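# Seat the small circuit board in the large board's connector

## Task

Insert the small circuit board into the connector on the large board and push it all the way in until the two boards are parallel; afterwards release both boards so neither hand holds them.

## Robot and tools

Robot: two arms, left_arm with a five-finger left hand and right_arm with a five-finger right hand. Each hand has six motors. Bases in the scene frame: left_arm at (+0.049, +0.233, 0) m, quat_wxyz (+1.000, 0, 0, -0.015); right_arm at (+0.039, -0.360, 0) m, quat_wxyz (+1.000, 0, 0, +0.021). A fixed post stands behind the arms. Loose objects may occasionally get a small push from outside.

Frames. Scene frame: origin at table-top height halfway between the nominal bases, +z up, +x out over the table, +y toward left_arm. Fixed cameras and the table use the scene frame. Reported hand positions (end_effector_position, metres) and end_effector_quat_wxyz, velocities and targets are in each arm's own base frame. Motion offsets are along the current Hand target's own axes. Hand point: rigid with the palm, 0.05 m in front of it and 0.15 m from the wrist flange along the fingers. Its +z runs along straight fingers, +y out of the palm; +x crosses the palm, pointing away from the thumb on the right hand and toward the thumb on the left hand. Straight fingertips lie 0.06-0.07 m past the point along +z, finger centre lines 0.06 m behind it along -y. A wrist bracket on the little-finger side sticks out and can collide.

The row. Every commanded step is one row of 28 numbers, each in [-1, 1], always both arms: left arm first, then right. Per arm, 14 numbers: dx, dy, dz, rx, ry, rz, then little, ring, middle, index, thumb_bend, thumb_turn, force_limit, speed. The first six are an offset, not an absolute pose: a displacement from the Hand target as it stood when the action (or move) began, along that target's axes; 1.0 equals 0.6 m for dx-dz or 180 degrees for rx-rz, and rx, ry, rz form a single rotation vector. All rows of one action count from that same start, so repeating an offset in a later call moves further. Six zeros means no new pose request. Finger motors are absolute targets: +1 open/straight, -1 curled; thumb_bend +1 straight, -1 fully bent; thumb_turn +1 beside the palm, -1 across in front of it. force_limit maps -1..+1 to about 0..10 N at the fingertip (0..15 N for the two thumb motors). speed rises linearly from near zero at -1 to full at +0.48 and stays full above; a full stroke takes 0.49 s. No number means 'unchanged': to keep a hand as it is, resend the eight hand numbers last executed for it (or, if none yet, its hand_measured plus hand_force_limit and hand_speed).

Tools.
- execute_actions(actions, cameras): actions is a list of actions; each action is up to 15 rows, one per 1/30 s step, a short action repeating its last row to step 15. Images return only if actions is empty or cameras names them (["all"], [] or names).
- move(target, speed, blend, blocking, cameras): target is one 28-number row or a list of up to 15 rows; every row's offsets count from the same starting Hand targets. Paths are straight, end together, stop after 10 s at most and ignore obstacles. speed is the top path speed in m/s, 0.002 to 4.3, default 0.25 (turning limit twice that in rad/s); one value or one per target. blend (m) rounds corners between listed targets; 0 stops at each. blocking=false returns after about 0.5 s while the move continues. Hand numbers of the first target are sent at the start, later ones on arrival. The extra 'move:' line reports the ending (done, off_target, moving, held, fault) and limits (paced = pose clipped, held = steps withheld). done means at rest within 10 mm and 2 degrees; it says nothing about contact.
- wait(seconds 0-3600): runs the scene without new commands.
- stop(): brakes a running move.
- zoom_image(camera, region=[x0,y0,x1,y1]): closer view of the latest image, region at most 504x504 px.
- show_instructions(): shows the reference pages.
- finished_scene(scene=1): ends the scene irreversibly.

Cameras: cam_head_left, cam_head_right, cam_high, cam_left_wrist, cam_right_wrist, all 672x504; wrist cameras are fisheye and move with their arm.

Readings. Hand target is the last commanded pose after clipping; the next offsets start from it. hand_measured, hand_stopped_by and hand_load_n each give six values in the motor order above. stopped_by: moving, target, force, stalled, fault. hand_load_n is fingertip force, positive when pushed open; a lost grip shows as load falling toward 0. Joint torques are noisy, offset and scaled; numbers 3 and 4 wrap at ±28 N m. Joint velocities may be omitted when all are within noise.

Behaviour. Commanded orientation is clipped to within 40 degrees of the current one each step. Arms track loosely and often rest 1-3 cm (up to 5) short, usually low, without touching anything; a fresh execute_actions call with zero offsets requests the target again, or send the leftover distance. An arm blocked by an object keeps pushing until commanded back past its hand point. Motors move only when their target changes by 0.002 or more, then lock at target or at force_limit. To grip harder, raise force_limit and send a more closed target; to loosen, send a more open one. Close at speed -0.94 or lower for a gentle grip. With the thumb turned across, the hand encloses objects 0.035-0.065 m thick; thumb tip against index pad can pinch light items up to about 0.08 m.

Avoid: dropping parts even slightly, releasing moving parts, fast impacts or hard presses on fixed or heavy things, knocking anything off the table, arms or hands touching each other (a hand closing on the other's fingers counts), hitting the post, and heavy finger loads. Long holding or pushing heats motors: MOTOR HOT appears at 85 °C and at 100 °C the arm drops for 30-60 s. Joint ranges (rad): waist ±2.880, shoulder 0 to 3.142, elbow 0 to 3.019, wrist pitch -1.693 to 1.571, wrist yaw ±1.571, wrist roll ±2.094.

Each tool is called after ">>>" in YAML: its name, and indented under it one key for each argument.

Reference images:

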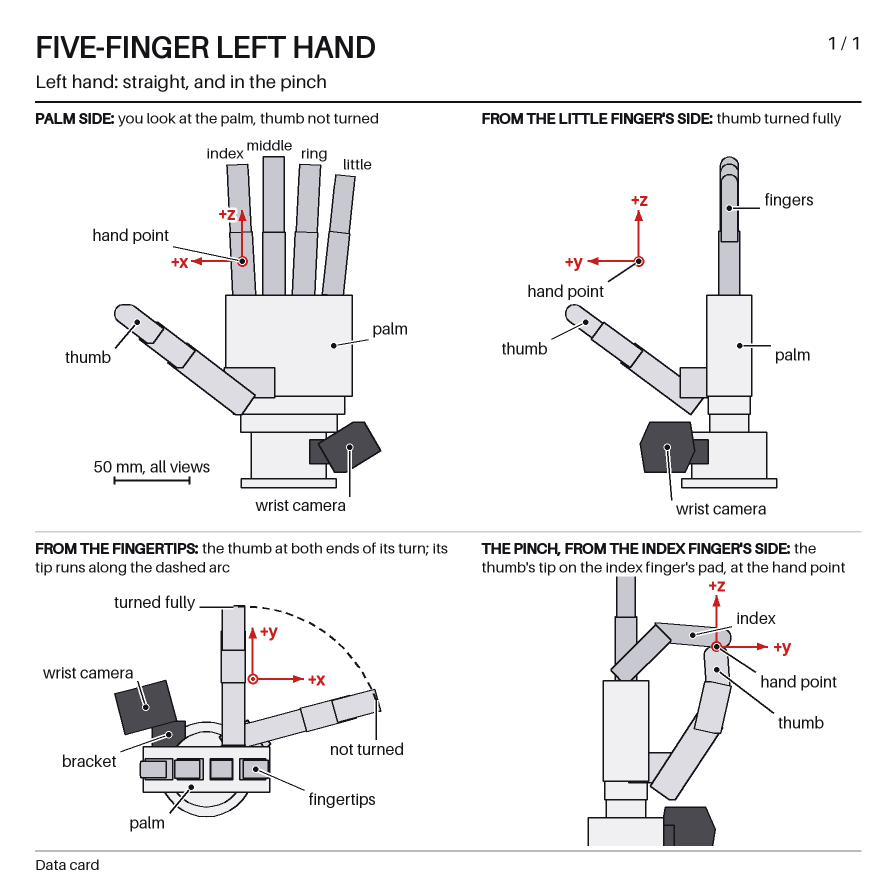

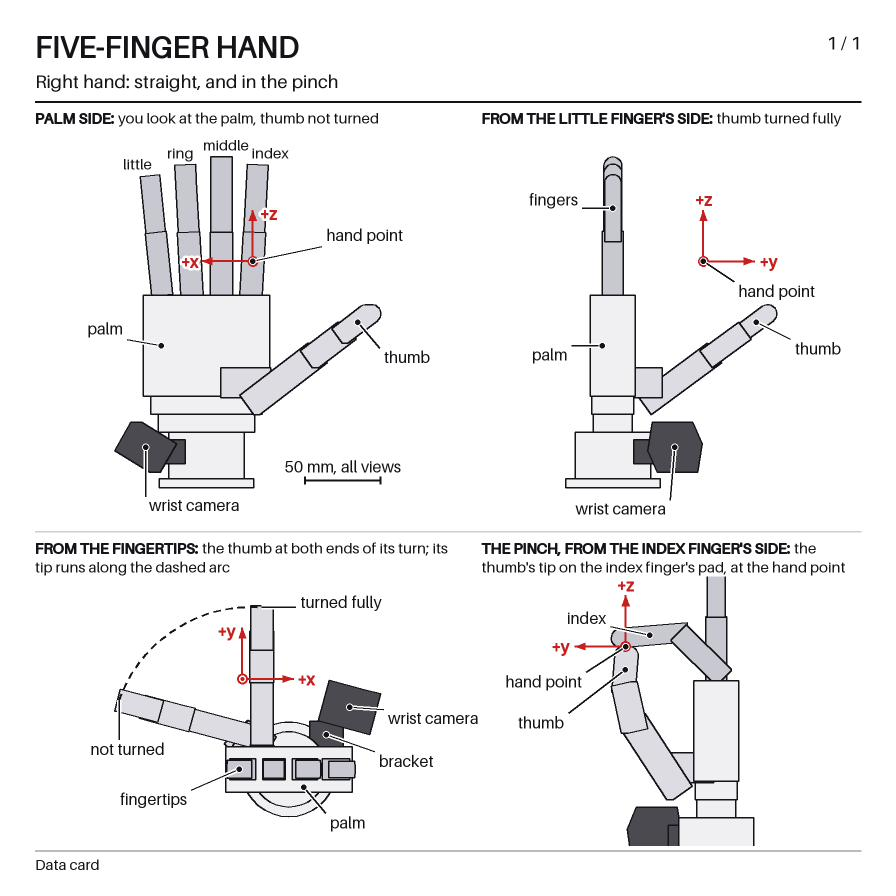

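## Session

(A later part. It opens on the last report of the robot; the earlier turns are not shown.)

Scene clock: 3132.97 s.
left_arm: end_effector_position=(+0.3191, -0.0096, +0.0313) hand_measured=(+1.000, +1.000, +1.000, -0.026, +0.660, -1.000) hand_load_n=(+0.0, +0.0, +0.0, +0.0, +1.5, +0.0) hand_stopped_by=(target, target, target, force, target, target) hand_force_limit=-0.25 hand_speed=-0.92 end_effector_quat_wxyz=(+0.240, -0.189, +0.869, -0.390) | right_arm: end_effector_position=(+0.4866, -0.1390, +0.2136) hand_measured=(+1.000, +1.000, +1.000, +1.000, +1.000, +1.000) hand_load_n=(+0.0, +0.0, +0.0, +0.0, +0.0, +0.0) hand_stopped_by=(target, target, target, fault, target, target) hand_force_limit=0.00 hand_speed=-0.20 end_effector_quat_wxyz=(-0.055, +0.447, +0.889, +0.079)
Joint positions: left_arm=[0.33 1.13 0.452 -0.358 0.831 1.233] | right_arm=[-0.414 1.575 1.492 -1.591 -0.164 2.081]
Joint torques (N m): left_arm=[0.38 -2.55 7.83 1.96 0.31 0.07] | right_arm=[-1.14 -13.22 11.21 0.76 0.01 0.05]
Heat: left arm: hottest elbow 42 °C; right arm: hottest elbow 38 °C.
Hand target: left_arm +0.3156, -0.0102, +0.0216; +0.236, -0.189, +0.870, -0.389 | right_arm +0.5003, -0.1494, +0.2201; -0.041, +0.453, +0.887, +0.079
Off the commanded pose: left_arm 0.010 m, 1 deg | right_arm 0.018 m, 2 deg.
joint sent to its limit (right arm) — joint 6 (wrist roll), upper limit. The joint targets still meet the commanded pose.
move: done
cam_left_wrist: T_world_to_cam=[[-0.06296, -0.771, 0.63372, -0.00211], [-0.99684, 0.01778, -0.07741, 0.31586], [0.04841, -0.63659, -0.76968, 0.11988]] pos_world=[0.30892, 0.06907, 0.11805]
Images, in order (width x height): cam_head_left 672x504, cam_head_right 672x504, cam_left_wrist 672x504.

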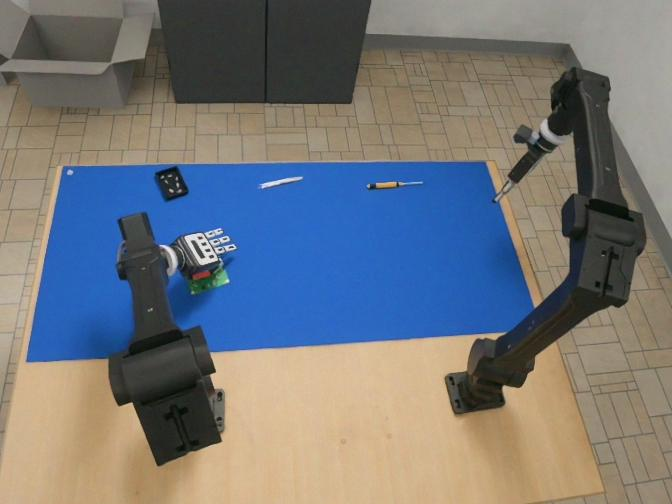

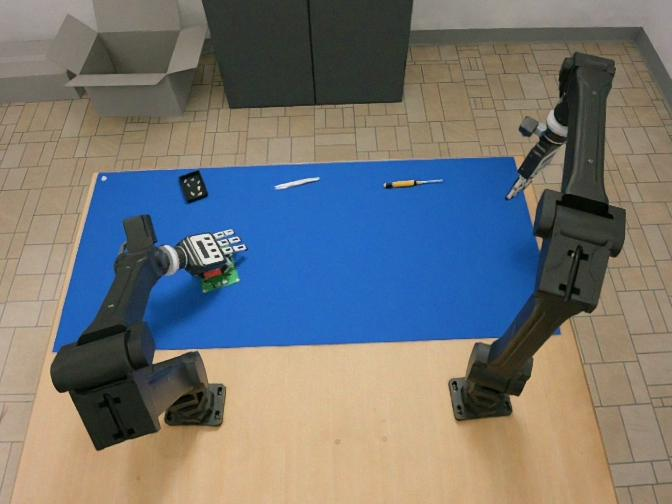

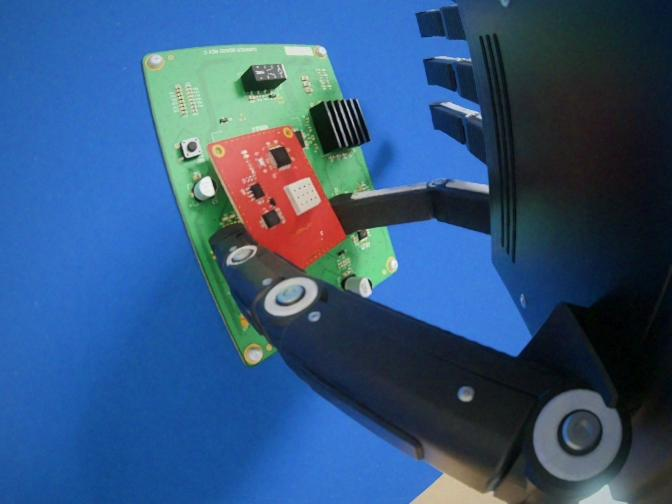

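>>> move:
  target: [0.0055,-0.0086,0.0088,0,0,0,1,1,1,-0.12,0.66,-1,-0.25,-0.92,0,0,0,0,0,0,1,1,1,1,1,1,0,-0.2]
  speed: 0.03
  cameras: ["cam_left_wrist","cam_head_left","cam_head_right"]

>>> zoom_image:
  camera: "cam_left_wrist"
  region: [190, 85, 350, 245]

>>> zoom_image:
  camera: "cam_head_left"
  region: [180, 255, 235, 300]

Scene clock: 3179.73 s.
left_arm: end_effector_position=(+0.3229, -0.0136, +0.0305) hand_measured=(+1.000, +1.000, +1.000, -0.026, +0.660, -1.000) hand_load_n=(+0.0, +0.0, +0.0, -1.0, +0.0, +0.0) hand_stopped_by=(target, target, target, force, target, target) hand_force_limit=-0.25 hand_speed=-0.92 end_effector_quat_wxyz=(+0.245, -0.185, +0.869, -0.388) | right_arm: end_effector_position=(+0.4866, -0.1390, +0.2136) hand_measured=(+1.000, +1.000, +1.000, +1.000, +1.000, +1.000) hand_load_n=(+0.0, +0.0, +0.0, +0.0, +0.0, +0.0) hand_stopped_by=(target, target, target, fault, target, target) hand_force_limit=0.00 hand_speed=-0.20 end_effector_quat_wxyz=(-0.055, +0.447, +0.889, +0.079)
Joint positions: left_arm=[0.308 1.13 0.445 -0.322 0.816 1.211] | right_arm=[-0.414 1.575 1.492 -1.591 -0.164 2.081]
Joint torques (N m): left_arm=[-0.32 -3.14 7.54 1.78 0.38 -0.09] | right_arm=[-1.2 -13.04 11.19 0.7 0.01 0.07]
Heat: left arm: hottest elbow 40 °C; right arm: hottest elbow 38 °C.
Hand target: left_arm +0.3165, -0.0183, +0.0214; +0.236, -0.189, +0.870, -0.389 | right_arm +0.5003, -0.1494, +0.2201; -0.041, +0.453, +0.887, +0.079
Off the commanded pose: left_arm 0.012 m, 1 deg | right_arm 0.018 m, 2 deg.
joint sent to its limit (right arm) — joint 6 (wrist roll), upper limit. The joint targets still meet the commanded pose.
move: off_target (left_arm)
cam_left_wrist: T_world_to_cam=[[-0.07114, -0.77656, 0.62601, -0.00156], [-0.99591, 0.02029, -0.08801, 0.31959], [0.05564, -0.62971, -0.77484, 0.11442]] pos_world=[0.31181, 0.06436, 0.11776]
Images, in order (width x height): cam_head_left 672x504, cam_head_right 672x504, cam_left_wrist 672x504.

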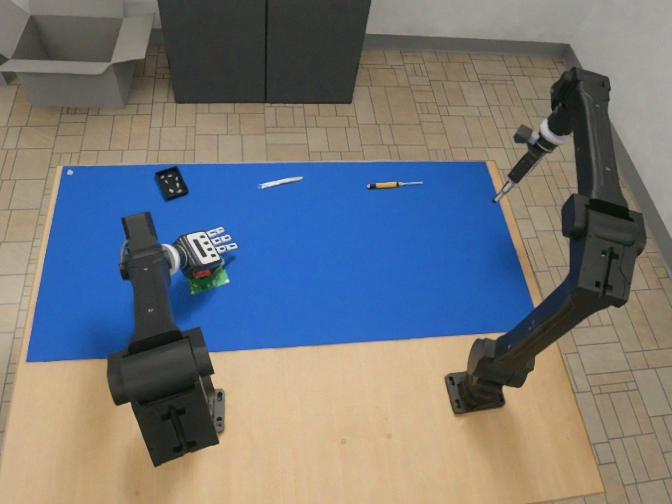

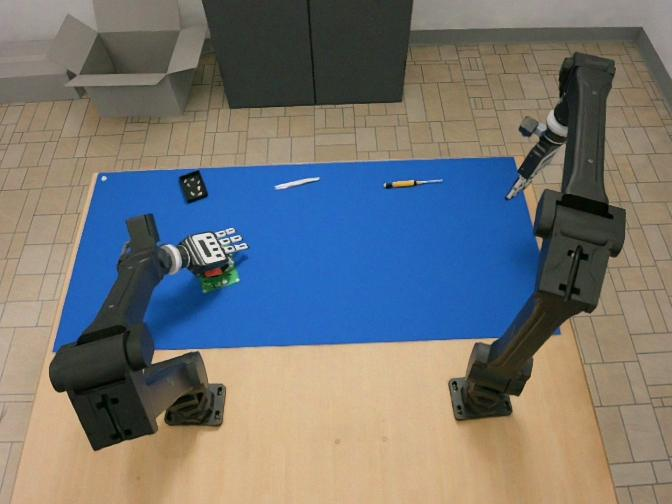

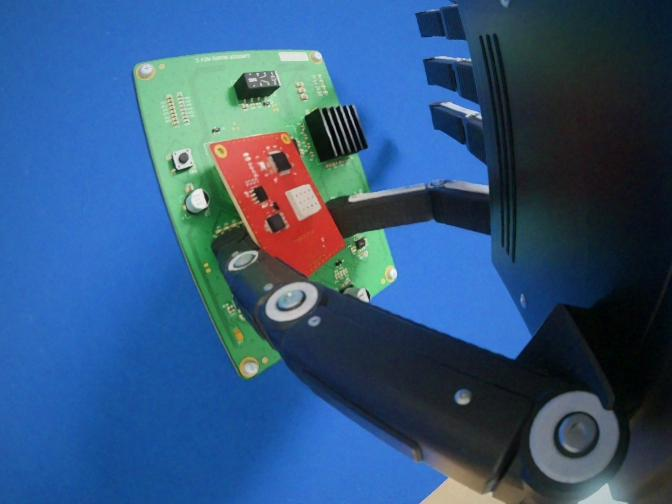

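Scaled by 3.150 from the camera's image (finer frame: 960x720).

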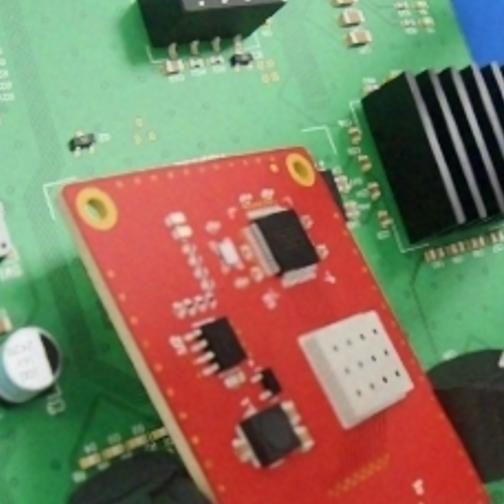

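Scaled by 9.164 from the camera's image (finer frame: 960x720).

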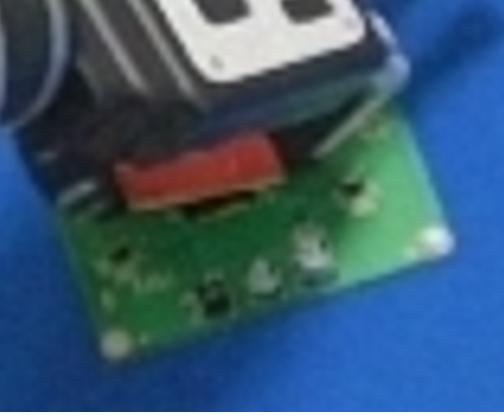

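>>> move:
  target: [-0.0143,0.0213,-0.0215,0,0,0,1,1,1,0.5,0.66,-1,-0.3,-0.5,0,0,0,0,0,0,1,1,1,1,1,1,0,-0.2]
  speed: 0.05
  cameras: ["cam_left_wrist"]

>>> zoom_image:
  camera: "cam_left_wrist"
  region: [200, 90, 400, 290]

Scene clock: 3199.57 s.
left_arm: end_effector_position=(+0.3171, -0.0027, +0.0276) hand_measured=(+1.000, +1.000, +1.000, +0.500, +0.660, -1.000) hand_load_n=(+0.0, +0.0, +0.0, +2.0, +0.0, +0.0) hand_stopped_by=(target, target, target, target, target, target) hand_force_limit=-0.30 hand_speed=-0.50 end_effector_quat_wxyz=(+0.246, -0.182, +0.867, -0.394) | right_arm: end_effector_position=(+0.4866, -0.1390, +0.2136) hand_measured=(+1.000, +1.000, +1.000, +1.000, +1.000, +1.000) hand_load_n=(+0.0, +0.5, +0.0, +0.0, -0.5, +0.5) hand_stopped_by=(target, target, target, fault, target, target) hand_force_limit=0.00 hand_speed=-0.20 end_effector_quat_wxyz=(-0.055, +0.447, +0.889, +0.079)
Joint positions: left_arm=[0.364 1.143 0.445 -0.36 0.859 1.281] | right_arm=[-0.414 1.575 1.492 -1.591 -0.164 2.081]
Joint torques (N m): left_arm=[1.49 -1.96 9.46 0.55 0.17 0.22] | right_arm=[-1.38 -13.27 11.21 0.8 -0.01 0.05]
Heat: left arm: hottest elbow 39 °C; right arm: hottest elbow 38 °C.
Hand target: left_arm +0.3145, +0.0017, +0.0216; +0.236, -0.189, +0.870, -0.389 | right_arm +0.5003, -0.1494, +0.2201; -0.041, +0.453, +0.887, +0.079
Off the commanded pose: left_arm 0.008 m, 2 deg | right_arm 0.018 m, 2 deg.
joint sent to its limit (right arm) — joint 6 (wrist roll), upper limit. The joint targets still meet the commanded pose.
move: done
cam_left_wrist: T_world_to_cam=[[-0.07936, -0.76921, 0.63405, 0.01071], [-0.99523, 0.02492, -0.09434, 0.3134], [0.05677, -0.63852, -0.76751, 0.11879]] pos_world=[0.30601, 0.07627, 0.11395]

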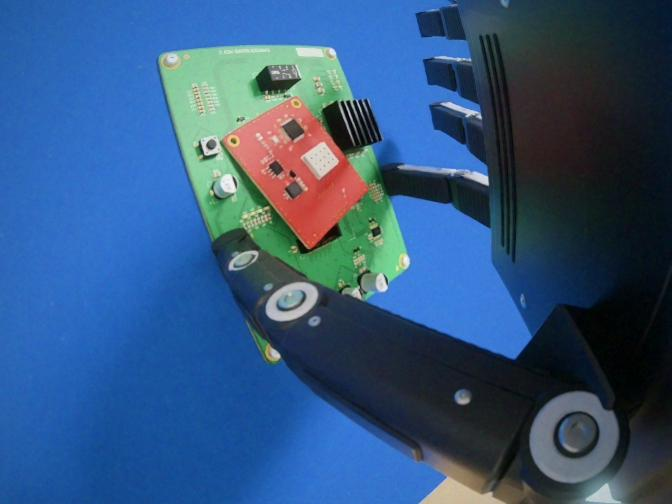

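Scaled by 2.520 from the camera's image (finer frame: 960x720).

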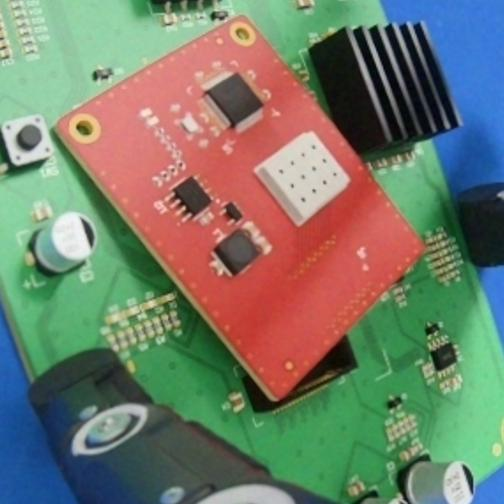

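>>> move:
  target:
    - [-0.0420,-0.0938,-0.0858,0,0,0,1,1,1,1,0.6,-1,-0.3,0.0,0,0,0,0,0,0,1,1,1,1,1,1,0,-0.2]
    - [-0.1577,-0.1550,-0.1190,-0.2634,-0.1841,0.0444,1,1,1,1,1,1,-0.3,0.4,0,0,0,0,0,0,1,1,1,1,1,1,0,-0.2]
  speed: [0.2,0.3]
  cameras: ["cam_left_wrist"]

>>> zoom_image:
  camera: "cam_left_wrist"
  region: [330, 190, 530, 390]

Scene clock: 3217.33 s.
left_arm: end_effector_position=(+0.3447, +0.0409, +0.1383) hand_measured=(+1.000, +1.000, +1.000, +1.000, +1.000, +1.000) hand_load_n=(+0.0, +0.5, +0.0, +0.0, +0.0, +0.0) hand_stopped_by=(target, target, target, target, target, target) hand_force_limit=-0.30 hand_speed=0.40 end_effector_quat_wxyz=(+0.381, -0.302, +0.870, +0.086) | right_arm: end_effector_position=(+0.4866, -0.1390, +0.2136) hand_measured=(+1.000, +1.000, +1.000, +1.000, +1.000, +1.000) hand_load_n=(+0.0, +0.0, +0.0, +0.0, +0.0, +0.0) hand_stopped_by=(target, target, target, fault, target, target) hand_force_limit=0.00 hand_speed=-0.20 end_effector_quat_wxyz=(-0.055, +0.447, +0.889, +0.079)
Joint positions: left_arm=[-0.235 1.025 0.679 -0.598 -0.538 0.844] | right_arm=[-0.414 1.575 1.492 -1.591 -0.164 2.081]
Joint torques (N m): left_arm=[-0.26 -2.9 16.51 1.46 -0.42 -0.03] | right_arm=[-0.97 -12.98 11.18 0.75 -0.02 0.03]
Heat: left arm: hottest elbow 41 °C; right arm: hottest elbow 38 °C.
Hand target: left_arm +0.3654, +0.0338, +0.1597; +0.398, -0.308, +0.861, +0.073 | right_arm +0.5003, -0.1494, +0.2201; -0.041, +0.453, +0.887, +0.079
Off the commanded pose: left_arm 0.031 m, 3 deg | right_arm 0.018 m, 2 deg.
joint sent to its limit (right arm) — joint 6 (wrist roll), upper limit. The joint targets still meet the commanded pose.
move: off_target (left_arm); target 2's new numbers were sent with left_arm's hand 0.031 m and 3 deg from that target
cam_left_wrist: T_world_to_cam=[[0.45186, -0.87836, -0.15593, -0.09321], [-0.88028, -0.41067, -0.23761, 0.34819], [0.14468, 0.24463, -0.95876, 0.19002]] pos_world=[0.32113, 0.01463, 0.25039]

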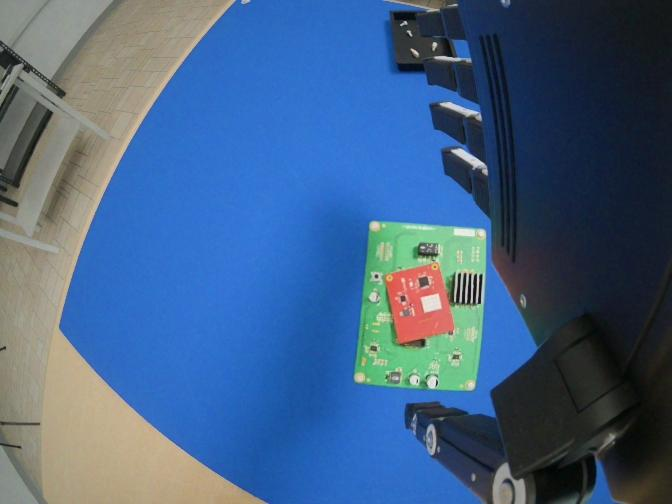

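Scaled by 2.520 from the camera's image (finer frame: 960x720).

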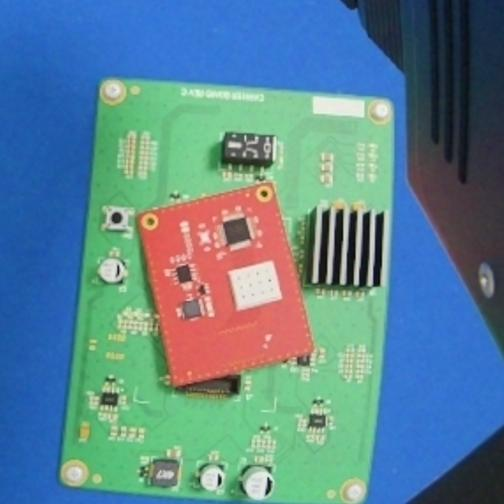

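>>> move:
  target:
    - [0.1162,-0.0165,-0.0248,0.2498,0.1901,-0.1280,1,1,1,1,0.66,-1,-0.3,0.0,0,0,0,0,0,0,1,1,1,1,1,1,0,-0.2]
    - [0.2378,0.0035,0.0872,0.2498,0.1901,-0.1280,1,1,1,1,0.66,-1,-0.3,0.0,0,0,0,0,0,0,1,1,1,1,1,1,0,-0.2]
    - [0.2449,-0.0085,0.0816,0.2498,0.1901,-0.1280,1,1,1,1,0.66,-1,-0.3,0.0,0,0,0,0,0,0,1,1,1,1,1,1,0,-0.2]
  speed: [0.25,0.08,0.03]
  cameras: ["cam_left_wrist"]

>>> zoom_image:
  camera: "cam_left_wrist"
  region: [190, 110, 390, 310]

Scene clock: 3241.67 s.
left_arm: end_effector_position=(+0.3359, -0.0148, +0.0308) hand_measured=(+1.000, +1.000, +1.000, +1.000, +0.660, -1.000) hand_load_n=(+0.0, -0.5, +0.0, +0.0, +1.5, +0.0) hand_stopped_by=(target, target, target, target, target, target) hand_force_limit=-0.30 hand_speed=0.00 end_effector_quat_wxyz=(+0.238, -0.299, +0.821, -0.423) | right_arm: end_effector_position=(+0.4866, -0.1390, +0.2136) hand_measured=(+1.000, +1.000, +1.000, +1.000, +1.000, +1.000) hand_load_n=(+0.0, +0.0, +0.0, +0.0, -0.5, +0.0) hand_stopped_by=(target, target, target, fault, target, target) hand_force_limit=0.00 hand_speed=-0.20 end_effector_quat_wxyz=(-0.055, +0.447, +0.889, +0.079)
Joint positions: left_arm=[0.333 1.174 0.425 -0.14 0.822 0.898] | right_arm=[-0.414 1.575 1.492 -1.591 -0.164 2.081]
Joint torques (N m): left_arm=[-0.79 -4.25 6.71 2.06 0.22 -0.09] | right_arm=[-0.91 -13.16 11.25 0.7 -0.01 0.07]
Heat: left arm: hottest elbow 46 °C; right arm: hottest elbow 38 °C.
Hand target: left_arm +0.3273, -0.0214, +0.0200; +0.227, -0.302, +0.824, -0.423 | right_arm +0.5003, -0.1494, +0.2201; -0.041, +0.453, +0.887, +0.079
Off the commanded pose: left_arm 0.015 m, 1 deg | right_arm 0.018 m, 2 deg.
joint sent to its limit (right arm) — joint 6 (wrist roll), upper limit. The joint targets still meet the commanded pose.
move: off_target (left_arm)
cam_left_wrist: T_world_to_cam=[[0.11467, -0.66408, 0.73881, -0.066], [-0.98338, -0.18129, -0.01032, 0.32307], [0.14079, -0.72535, -0.67383, 0.08006]] pos_world=[0.314, 0.07281, 0.10604]

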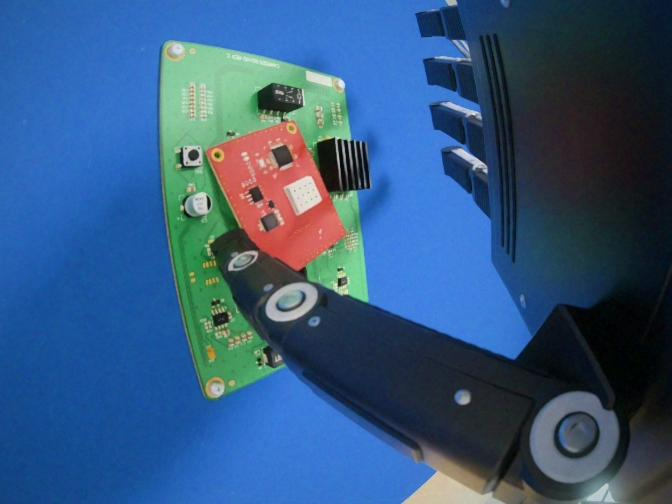

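Scaled by 2.520 from the camera's image (finer frame: 960x720).

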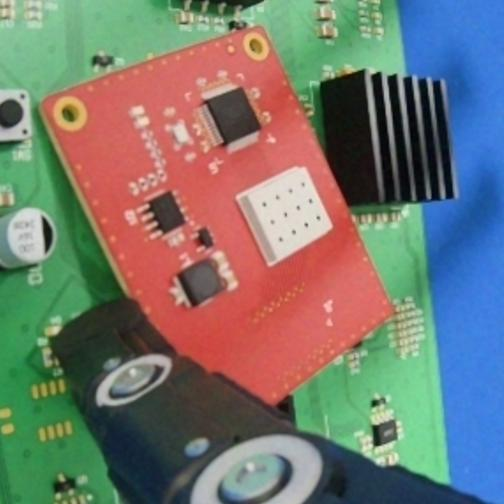

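>>> move:
  target:
    - [0,0,0,0,0,0,1,1,1,0.12,0.66,-1,-0.1,-0.8,0,0,0,0,0,0,1,1,1,1,1,1,0,-0.2]
  speed: 0.03
  cameras: ["cam_left_wrist"]

>>> zoom_image:
  camera: "cam_left_wrist"
  region: [190, 110, 390, 310]

Scene clock: 3256.27 s.
left_arm: end_effector_position=(+0.3366, -0.0181, +0.0313) hand_measured=(+1.000, +1.000, +1.000, +0.244, +0.662, -1.000) hand_load_n=(+0.0, +0.0, +0.0, +6.0, +5.5, +0.0) hand_stopped_by=(target, target, target, force, target, target) hand_force_limit=-0.10 hand_speed=-0.80 end_effector_quat_wxyz=(+0.238, -0.294, +0.823, -0.424) | right_arm: end_effector_position=(+0.4866, -0.1390, +0.2136) hand_measured=(+1.000, +1.000, +1.000, +1.000, +1.000, +1.000) hand_load_n=(+0.0, +0.0, +0.0, +0.0, +0.0, +0.0) hand_stopped_by=(target, target, target, fault, target, target) hand_force_limit=0.00 hand_speed=-0.20 end_effector_quat_wxyz=(-0.055, +0.447, +0.889, +0.079)
Joint positions: left_arm=[0.323 1.174 0.425 -0.135 0.822 0.897] | right_arm=[-0.414 1.575 1.492 -1.591 -0.164 2.081]
Joint torques (N m): left_arm=[-0.26 -4.01 6.61 2.07 0.27 -0.05] | right_arm=[-1.08 -13.27 11.19 0.72 -0.02 0.05]
Heat: left arm: hottest elbow 43 °C; right arm: hottest elbow 38 °C.
Hand target: left_arm +0.3274, -0.0213, +0.0200; +0.227, -0.302, +0.824, -0.423 | right_arm +0.5003, -0.1494, +0.2201; -0.041, +0.453, +0.887, +0.079
Off the commanded pose: left_arm 0.015 m, 1 deg | right_arm 0.018 m, 2 deg.
joint sent to its limit (right arm) — joint 6 (wrist roll), upper limit. The joint targets still meet the commanded pose.
move: done
cam_left_wrist: T_world_to_cam=[[0.10498, -0.66562, 0.73887, -0.06542], [-0.98507, -0.17154, -0.01457, 0.32411], [0.13644, -0.72631, -0.67369, 0.07939]] pos_world=[0.31531, 0.06972, 0.10654]

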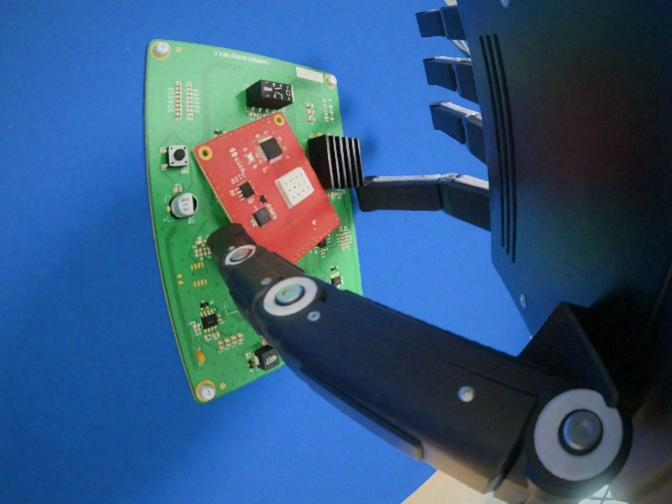

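Scaled by 2.520 from the camera's image (finer frame: 960x720).

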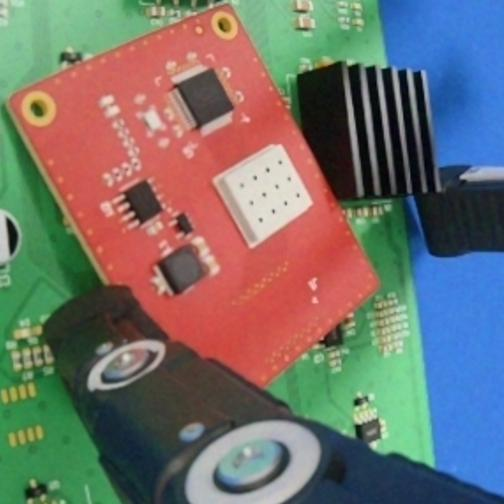

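>>> move:
  target:
    - [-0.0138,-0.0768,-0.0638,0,0,0,1,1,1,0.8,0.66,-1,-0.3,0.0,0,0,0,0,0,0,1,1,1,1,1,1,0,-0.2]
    - [-0.0273,-0.1367,-0.0918,0.0198,0.0611,0.0758,1,1,1,0.02,1,1,-0.1,0.0,0,0,0,0,0,0,1,1,1,1,1,1,0,-0.2]
    - [-0.0077,0.0010,-0.0027,0.0198,0.0611,0.0758,1,1,1,0.02,1,1,-0.1,0.0,0,0,0,0,0,0,1,1,1,1,1,1,0,-0.2]
  speed: [0.15,0.2,0.07]
  cameras: ["cam_left_wrist","cam_head_left"]

>>> zoom_image:
  camera: "cam_left_wrist"
  region: [190, 110, 390, 310]

Scene clock: 3286.17 s.
left_arm: end_effector_position=(+0.3341, -0.0174, +0.0299) hand_measured=(+1.000, +1.000, +1.000, +0.020, +1.000, +1.000) hand_load_n=(+0.0, +0.0, +0.0, +0.5, +0.0, +0.0) hand_stopped_by=(target, target, target, target, target, target) hand_force_limit=-0.10 hand_speed=0.00 end_effector_quat_wxyz=(+0.210, -0.150, +0.857, -0.446) | right_arm: end_effector_position=(+0.4866, -0.1390, +0.2136) hand_measured=(+1.000, +1.000, +1.000, +1.000, +1.000, +1.000) hand_load_n=(+0.0, +0.0, +0.5, +0.0, +0.0, +0.0) hand_stopped_by=(target, target, target, fault, target, target) hand_force_limit=0.00 hand_speed=-0.20 end_effector_quat_wxyz=(-0.055, +0.447, +0.889, +0.079)
Joint positions: left_arm=[0.354 1.274 0.533 -0.427 0.977 1.363] | right_arm=[-0.414 1.575 1.492 -1.591 -0.164 2.081]
Joint torques (N m): left_arm=[0.73 -4.95 7.23 1.77 0.6 0.06] | right_arm=[-1.14 -13.1 11.17 0.7 -0.02 0.06]
Heat: left arm: hottest elbow 41 °C; right arm: hottest elbow 38 °C.
Hand target: left_arm +0.3295, -0.0169, +0.0209; +0.205, -0.153, +0.858, -0.445 | right_arm +0.5003, -0.1494, +0.2201; -0.041, +0.453, +0.887, +0.079
Off the commanded pose: left_arm 0.010 m, 1 deg | right_arm 0.018 m, 2 deg.
joint sent to its limit (right arm) — joint 6 (wrist roll), upper limit. The joint targets still meet the commanded pose.
move: done; target 2's new numbers were sent with left_arm's hand 0.027 m and 2 deg from that target
cam_left_wrist: T_world_to_cam=[[-0.14916, -0.69339, 0.70495, 0.0218], [-0.98849, 0.12292, -0.08825, 0.33011], [-0.02546, -0.71, -0.70374, 0.13462]] pos_world=[0.33299, 0.07011, 0.1085]
Images, in order (width x height): cam_head_left 672x504, cam_left_wrist 672x504.

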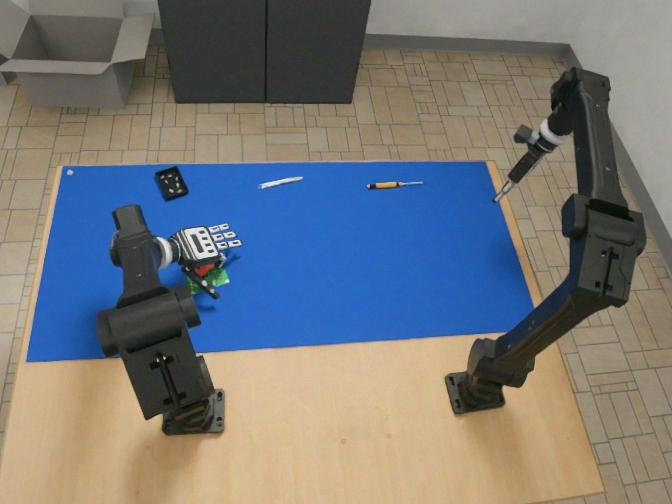

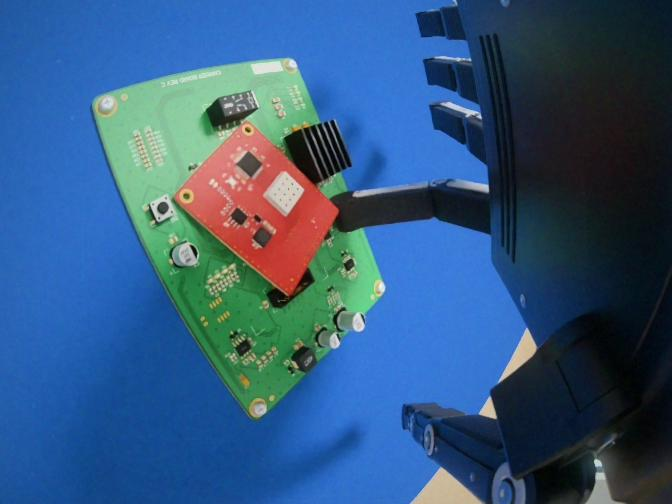

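Scaled by 2.520 from the camera's image (finer frame: 960x720).

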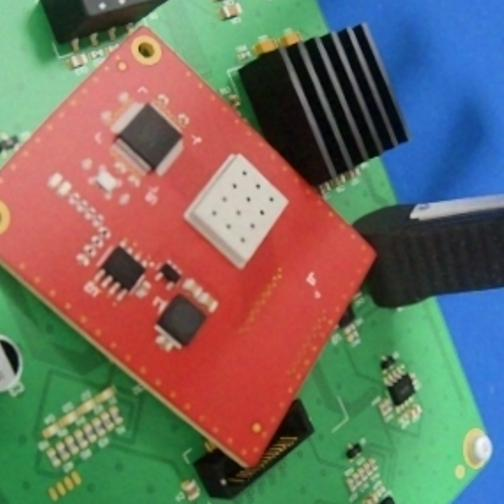

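>>> move:
  target: [-0.0075,0.0158,-0.0220,0,0,0,1,1,1,0.02,1,1,-0.1,0.0,0,0,0,0,0,0,1,1,1,1,1,1,0,-0.2]
  speed: 0.04
  cameras: ["cam_left_wrist"]

>>> zoom_image:
  camera: "cam_left_wrist"
  region: [170, 110, 370, 310]

Scene clock: 3303.97 s.
left_arm: end_effector_position=(+0.3266, -0.0073, +0.0282) hand_measured=(+1.000, +1.000, +1.000, +0.020, +1.000, +1.000) hand_load_n=(+0.0, -0.5, +0.0, +1.5, +0.0, +0.0) hand_stopped_by=(target, target, target, target, target, target) hand_force_limit=-0.10 hand_speed=0.00 end_effector_quat_wxyz=(+0.212, -0.147, +0.854, -0.452) | right_arm: end_effector_position=(+0.4866, -0.1390, +0.2136) hand_measured=(+1.000, +1.000, +1.000, +1.000, +1.000, +1.000) hand_load_n=(+0.0, +0.0, +0.0, +0.0, +0.0, +0.0) hand_stopped_by=(target, target, target, fault, target, target) hand_force_limit=0.00 hand_speed=-0.20 end_effector_quat_wxyz=(-0.055, +0.447, +0.889, +0.079)
Joint positions: left_arm=[0.405 1.283 0.533 -0.485 1.011 1.448] | right_arm=[-0.414 1.575 1.492 -1.591 -0.164 2.081]
Joint torques (N m): left_arm=[0.73 -3.14 9.17 0.4 0.07 0.16] | right_arm=[-1.14 -12.75 11.19 0.77 -0.02 0.05]
Heat: left arm: hottest elbow 40 °C; right arm: hottest elbow 38 °C.
Hand target: left_arm +0.3261, -0.0005, +0.0209; +0.205, -0.153, +0.858, -0.445 | right_arm +0.5003, -0.1494, +0.2201; -0.041, +0.453, +0.887, +0.079
Off the commanded pose: left_arm 0.010 m, 1 deg | right_arm 0.018 m, 2 deg.
joint sent to its limit (right arm) — joint 6 (wrist roll), upper limit. The joint targets still meet the commanded pose.
move: done
cam_left_wrist: T_world_to_cam=[[-0.15982, -0.684, 0.71176, 0.03223], [-0.98692, 0.12627, -0.10026, 0.32118], [-0.0213, -0.71847, -0.69523, 0.13869]] pos_world=[0.32509, 0.08113, 0.10568]

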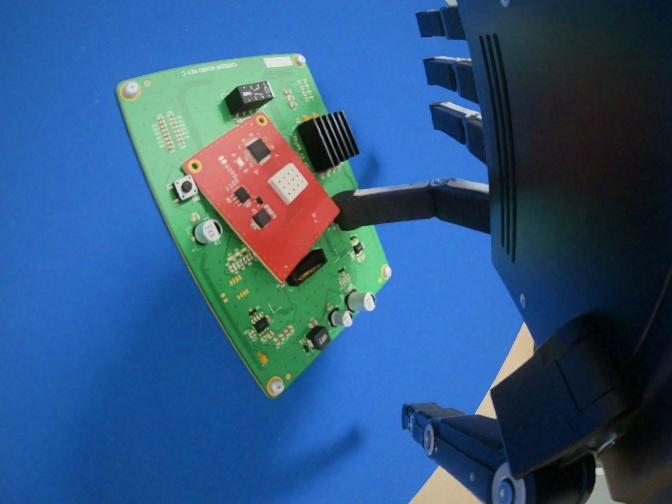

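Scaled by 2.520 from the camera's image (finer frame: 960x720).

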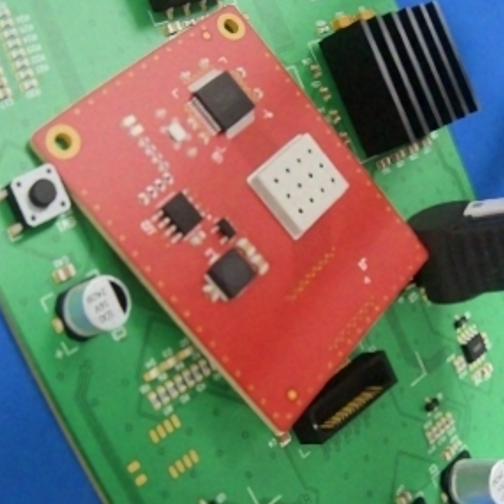

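>>> move:
  target:
    - [-0.0148,-0.0767,-0.0323,0,0,0,1,1,1,0.8,1,1,-0.3,0.0,0,0,0,0,0,0,1,1,1,1,1,1,0,-0.2]
    - [-0.0312,-0.1400,-0.0820,-0.0152,-0.0403,-0.0630,1,1,1,0.8,0.66,-1,-0.3,0.0,0,0,0,0,0,0,1,1,1,1,1,1,0,-0.2]
    - [0.0048,-0.0023,0.0047,-0.0152,-0.0403,-0.0630,1,1,1,0.8,0.66,-1,-0.3,0.0,0,0,0,0,0,0,1,1,1,1,1,1,0,-0.2]
    - [0.0115,-0.0107,0.0152,-0.0152,-0.0403,-0.0630,1,1,1,0.4,0.66,-1,-0.3,-0.5,0,0,0,0,0,0,1,1,1,1,1,1,0,-0.2]
  speed: [0.15,0.2,0.08,0.03]
  cameras: ["cam_left_wrist"]

>>> zoom_image:
  camera: "cam_left_wrist"
  region: [190, 110, 390, 310]

Scene clock: 3355.30 s.
left_arm: end_effector_position=(+0.3337, -0.0079, +0.0303) hand_measured=(+1.000, +1.000, +1.000, +0.406, +0.660, -1.000) hand_load_n=(+0.0, +0.0, +0.0, +0.0, +1.0, +0.0) hand_stopped_by=(target, target, target, force, target, target) hand_force_limit=-0.30 hand_speed=-0.50 end_effector_quat_wxyz=(+0.221, -0.266, +0.833, -0.432) | right_arm: end_effector_position=(+0.4866, -0.1390, +0.2136) hand_measured=(+1.000, +1.000, +1.000, +1.000, +1.000, +1.000) hand_load_n=(+0.0, +0.0, +0.0, +0.0, +0.0, +0.0) hand_stopped_by=(target, target, target, fault, target, target) hand_force_limit=0.00 hand_speed=-0.20 end_effector_quat_wxyz=(-0.055, +0.447, +0.889, +0.079)
Joint positions: left_arm=[0.372 1.218 0.472 -0.257 0.893 1.047] | right_arm=[-0.414 1.575 1.492 -1.591 -0.164 2.081]
Joint torques (N m): left_arm=[-0.03 -4.54 6.65 1.95 0.31 -0.02] | right_arm=[-1.14 -13.16 11.17 0.77 0 0.06]
Heat: left arm: hottest elbow 40 °C; right arm: hottest elbow 38 °C.
Hand target: left_arm +0.3251, -0.0135, +0.0199; +0.211, -0.270, +0.834, -0.432 | right_arm +0.5003, -0.1494, +0.2201; -0.041, +0.453, +0.887, +0.079
Off the commanded pose: left_arm 0.015 m, 1 deg | right_arm 0.018 m, 2 deg.
joint sent to its limit (right arm) — joint 6 (wrist roll), upper limit. The joint targets still meet the commanded pose.
move: off_target (left_arm); target 2's new numbers were sent with left_arm's hand 0.029 m and 2 deg from that target; target 4's new numbers were sent with left_arm's hand 0.015 m and 1 deg from that target
cam_left_wrist: T_world_to_cam=[[0.0608, -0.67095, 0.73901, -0.04288], [-0.9948, -0.10131, -0.01013, 0.32657], [0.08166, -0.73455, -0.67362, 0.10472]] pos_world=[0.31893, 0.08124, 0.10554]

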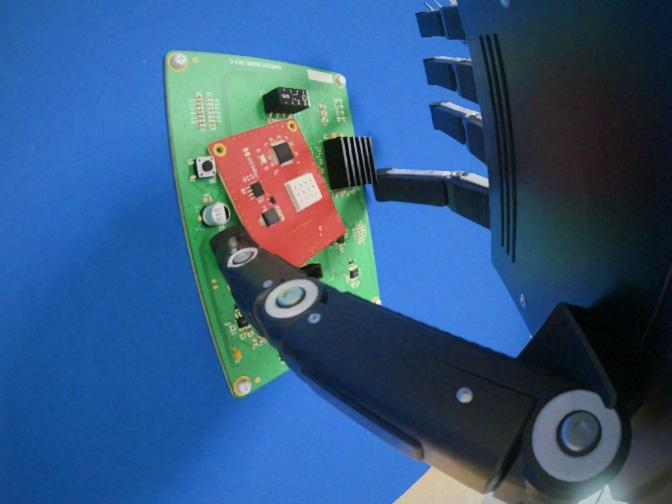

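Scaled by 2.520 from the camera's image (finer frame: 960x720).

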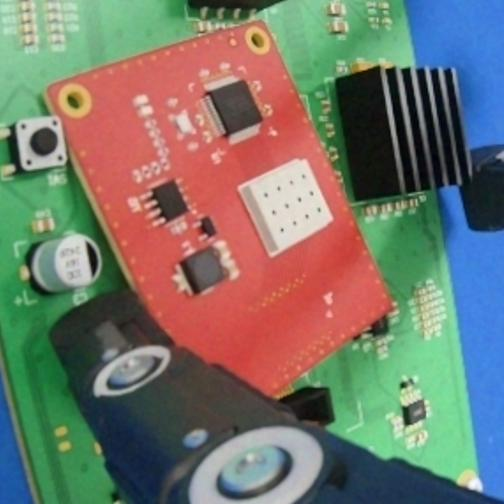

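>>> move:
  target: [0.0074,0.0014,-0.0038,0,0,0,1,1,1,0.4,0.66,-1,-0.3,-0.5,0,0,0,0,0,0,1,1,1,1,1,1,0,-0.2]
  speed: 0.05
  cameras: []

Scene clock: 3362.97 s.
left_arm: end_effector_position=(+0.3316, -0.0086, +0.0300) hand_measured=(+1.000, +1.000, +1.000, +0.406, +0.660, -1.000) hand_load_n=(+0.0, +0.0, -0.5, +0.0, +0.0, -2.0) hand_stopped_by=(target, target, target, force, target, target) hand_force_limit=-0.30 hand_speed=-0.50 end_effector_quat_wxyz=(+0.221, -0.266, +0.833, -0.432) | right_arm: end_effector_position=(+0.4866, -0.1390, +0.2136) hand_measured=(+1.000, +1.000, +1.000, +1.000, +1.000, +1.000) hand_load_n=(+0.0, +0.0, +0.0, +0.0, +0.0, +0.0) hand_stopped_by=(target, target, target, fault, target, target) hand_force_limit=0.00 hand_speed=-0.20 end_effector_quat_wxyz=(-0.055, +0.447, +0.889, +0.079)
Joint positions: left_arm=[0.372 1.211 0.465 -0.255 0.892 1.047] | right_arm=[-0.414 1.575 1.492 -1.591 -0.164 2.081]
Joint torques (N m): left_arm=[0.21 -5.01 6.39 1.44 0.39 -0.03] | right_arm=[-1.08 -13.27 11.18 0.73 0 0.04]
Heat: left arm: hottest elbow 40 °C; right arm: hottest elbow 38 °C.
Hand target: left_arm +0.3202, -0.0145, +0.0200; +0.211, -0.270, +0.834, -0.432 | right_arm +0.5003, -0.1494, +0.2201; -0.041, +0.453, +0.887, +0.079
Off the commanded pose: left_arm 0.016 m, 1 deg | right_arm 0.018 m, 2 deg.
joint sent to its limit (right arm) — joint 6 (wrist roll), upper limit. The joint targets still meet the commanded pose.
move: off_target (left_arm)

>>> move:
  target: [0,0,0,0,0,0,1,1,1,-0.12,0.66,-1,-0.25,-0.92,0,0,0,0,0,0,1,1,1,1,1,1,0,-0.2]
  speed: 0.03
  cameras: ["cam_left_wrist"]

>>> zoom_image:
  camera: "cam_left_wrist"
  region: [190, 110, 390, 310]

Scene clock: 3369.50 s.
left_arm: end_effector_position=(+0.3312, -0.0102, +0.0301) hand_measured=(+1.000, +1.000, +1.000, -0.018, +0.660, -1.000) hand_load_n=(+0.0, -0.5, +0.0, +3.5, +2.0, -2.0) hand_stopped_by=(target, target, target, force, target, target) hand_force_limit=-0.25 hand_speed=-0.92 end_effector_quat_wxyz=(+0.221, -0.264, +0.833, -0.434) | right_arm: end_effector_position=(+0.4866, -0.1390, +0.2136) hand_measured=(+1.000, +1.000, +1.000, +1.000, +1.000, +1.000) hand_load_n=(+0.0, +0.0, +0.0, +0.0, +0.0, +0.0) hand_stopped_by=(target, target, target, fault, target, target) hand_force_limit=0.00 hand_speed=-0.20 end_effector_quat_wxyz=(-0.055, +0.447, +0.889, +0.079)
Joint positions: left_arm=[0.369 1.209 0.463 -0.253 0.895 1.047] | right_arm=[-0.414 1.575 1.492 -1.591 -0.164 2.081]
Joint torques (N m): left_arm=[-0.21 -4.84 6.58 1.21 0.36 0.02] | right_arm=[-1.08 -13.16 11.14 0.73 -0.02 0.04]
Heat: left arm: hottest elbow 39 °C; right arm: hottest elbow 38 °C.
Hand target: left_arm +0.3201, -0.0146, +0.0199; +0.210, -0.270, +0.834, -0.432 | right_arm +0.5003, -0.1494, +0.2201; -0.041, +0.453, +0.887, +0.079
Off the commanded pose: left_arm 0.016 m, 1 deg | right_arm 0.018 m, 2 deg.
joint sent to its limit (right arm) — joint 6 (wrist roll), upper limit. The joint targets still meet the commanded pose.
move: done
cam_left_wrist: T_world_to_cam=[[0.05534, -0.6704, 0.73994, -0.04225], [-0.99515, -0.09741, -0.01383, 0.32416], [0.08135, -0.73558, -0.67254, 0.10318]] pos_world=[0.31653, 0.07914, 0.10514]

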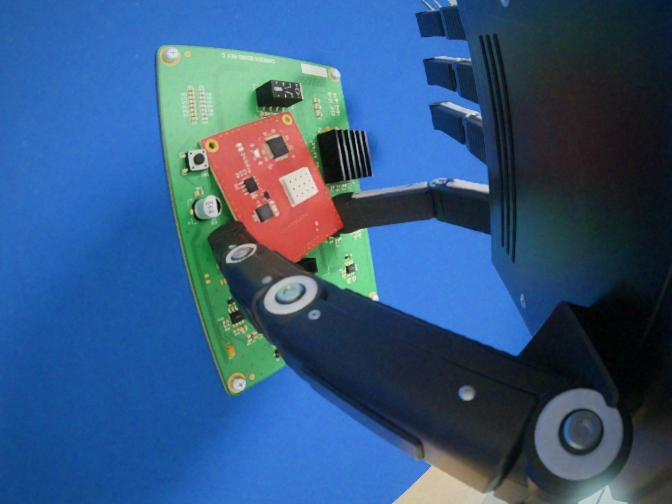

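Scaled by 2.520 from the camera's image (finer frame: 960x720).

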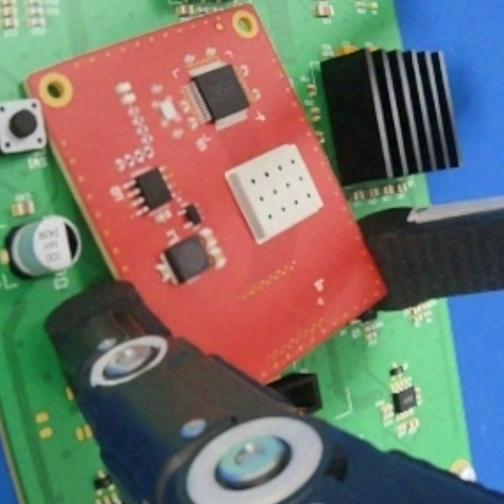

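>>> move:
  target: [0,0,0,0,0,0,1,1,1,-0.15,0.66,-1,-0.14,-0.94,0,0,0,0,0,0,1,1,1,1,1,1,0,-0.2]
  speed: 0.03
  cameras: []

Scene clock: 3372.93 s.
left_arm: end_effector_position=(+0.3312, -0.0102, +0.0301) hand_measured=(+1.000, +1.000, +1.000, -0.022, +0.660, -1.000) hand_load_n=(+0.0, +0.0, +0.0, +4.5, +2.5, -2.0) hand_stopped_by=(target, target, target, force, target, target) hand_force_limit=-0.14 hand_speed=-0.94 end_effector_quat_wxyz=(+0.221, -0.264, +0.833, -0.434) | right_arm: end_effector_position=(+0.4866, -0.1390, +0.2136) hand_measured=(+1.000, +1.000, +1.000, +1.000, +1.000, +1.000) hand_load_n=(+0.0, +0.0, +0.0, +0.0, +0.0, +0.0) hand_stopped_by=(target, target, target, fault, target, target) hand_force_limit=0.00 hand_speed=-0.20 end_effector_quat_wxyz=(-0.055, +0.447, +0.889, +0.079)
Joint positions: left_arm=[0.369 1.209 0.463 -0.253 0.895 1.047] | right_arm=[-0.414 1.575 1.492 -1.591 -0.164 2.081]
Joint torques (N m): left_arm=[-0.67 -5.07 6.41 1.55 0.25 -0.01] | right_arm=[-1.03 -13.22 11.23 0.75 0 0.07]
Heat: left arm: hottest elbow 39 °C; right arm: hottest elbow 38 °C.
Hand target: left_arm +0.3201, -0.0146, +0.0199; +0.210, -0.270, +0.834, -0.432 | right_arm +0.5003, -0.1494, +0.2201; -0.041, +0.453, +0.887, +0.079
Off the commanded pose: left_arm 0.016 m, 1 deg | right_arm 0.018 m, 2 deg.
joint sent to its limit (right arm) — joint 6 (wrist roll), upper limit. The joint targets still meet the commanded pose.
move: done

>>> move:
  target: [-0.0250,-0.0457,-0.0185,0.0100,-0.0174,0.0247,1,1,1,-0.15,0.66,-1,-0.14,-0.94,0,0,0,0,0,0,1,1,1,1,1,1,0,-0.2]
  speed: 0.12
  cameras: ["cam_left_wrist"]

>>> zoom_image:
  camera: "cam_left_wrist"
  region: [190, 100, 310, 190]

>>> zoom_image:
  camera: "cam_left_wrist"
  region: [280, 180, 400, 270]

Scene clock: 3382.60 s.
left_arm: end_effector_position=(+0.3355, -0.0082, +0.0518) hand_measured=(+1.000, +1.000, +1.000, -0.022, +0.660, -1.000) hand_load_n=(+0.0, +0.0, +0.0, +3.5, +4.0, +0.0) hand_stopped_by=(target, target, target, force, target, target) hand_force_limit=-0.14 hand_speed=-0.94 end_effector_quat_wxyz=(+0.256, -0.245, +0.831, -0.428) | right_arm: end_effector_position=(+0.4866, -0.1390, +0.2136) hand_measured=(+1.000, +1.000, +1.000, +1.000, +1.000, +1.000) hand_load_n=(+0.0, +0.0, +0.0, +0.0, +0.0, +0.0) hand_stopped_by=(target, target, target, fault, target, target) hand_force_limit=0.00 hand_speed=-0.20 end_effector_quat_wxyz=(-0.055, +0.447, +0.889, +0.079)
Joint positions: left_arm=[0.367 1.121 0.455 -0.253 0.888 1.047] | right_arm=[-0.414 1.575 1.492 -1.591 -0.164 2.081]
Joint torques (N m): left_arm=[-0.09 -5.25 8.57 1.58 0.38 -0.1] | right_arm=[-1.26 -13.04 11.22 0.73 0 0.03]
Heat: left arm: hottest elbow 38 °C; right arm: hottest elbow 38 °C.
Hand target: left_arm +0.3325, -0.0115, +0.0506; +0.254, -0.246, +0.831, -0.429 | right_arm +0.5003, -0.1494, +0.2201; -0.041, +0.453, +0.887, +0.079
Off the commanded pose: left_arm 0.005 m, 0 deg | right_arm 0.018 m, 2 deg.
joint sent to its limit (right arm) — joint 6 (wrist roll), upper limit. The joint targets still meet the commanded pose.
move: done
cam_left_wrist: T_world_to_cam=[[0.00313, -0.69583, 0.7182, -0.03878], [-0.99118, -0.09731, -0.08995, 0.33155], [0.13247, -0.71159, -0.68999, 0.10275]] pos_world=[0.31513, 0.0784, 0.12857]

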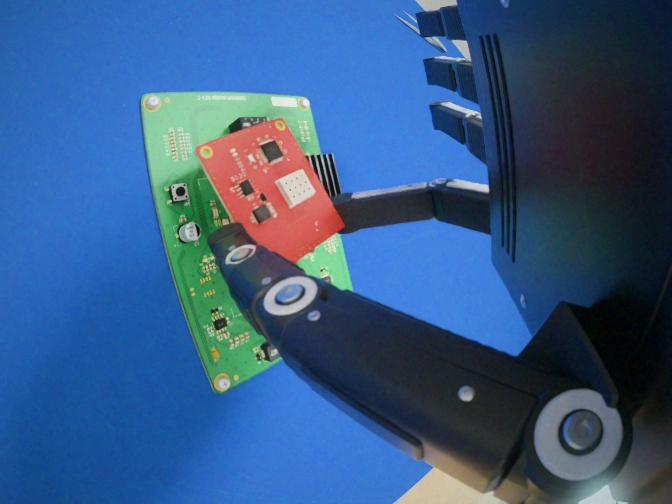

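Scaled by 4.200 from the camera's image (finer frame: 960x720).

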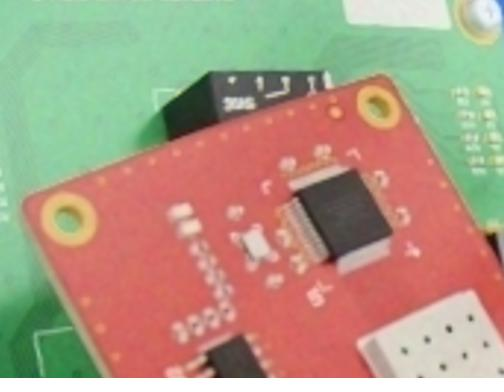

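Scaled by 4.200 from the camera's image (finer frame: 960x720).

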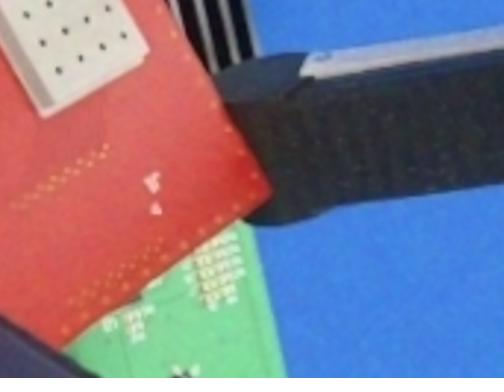

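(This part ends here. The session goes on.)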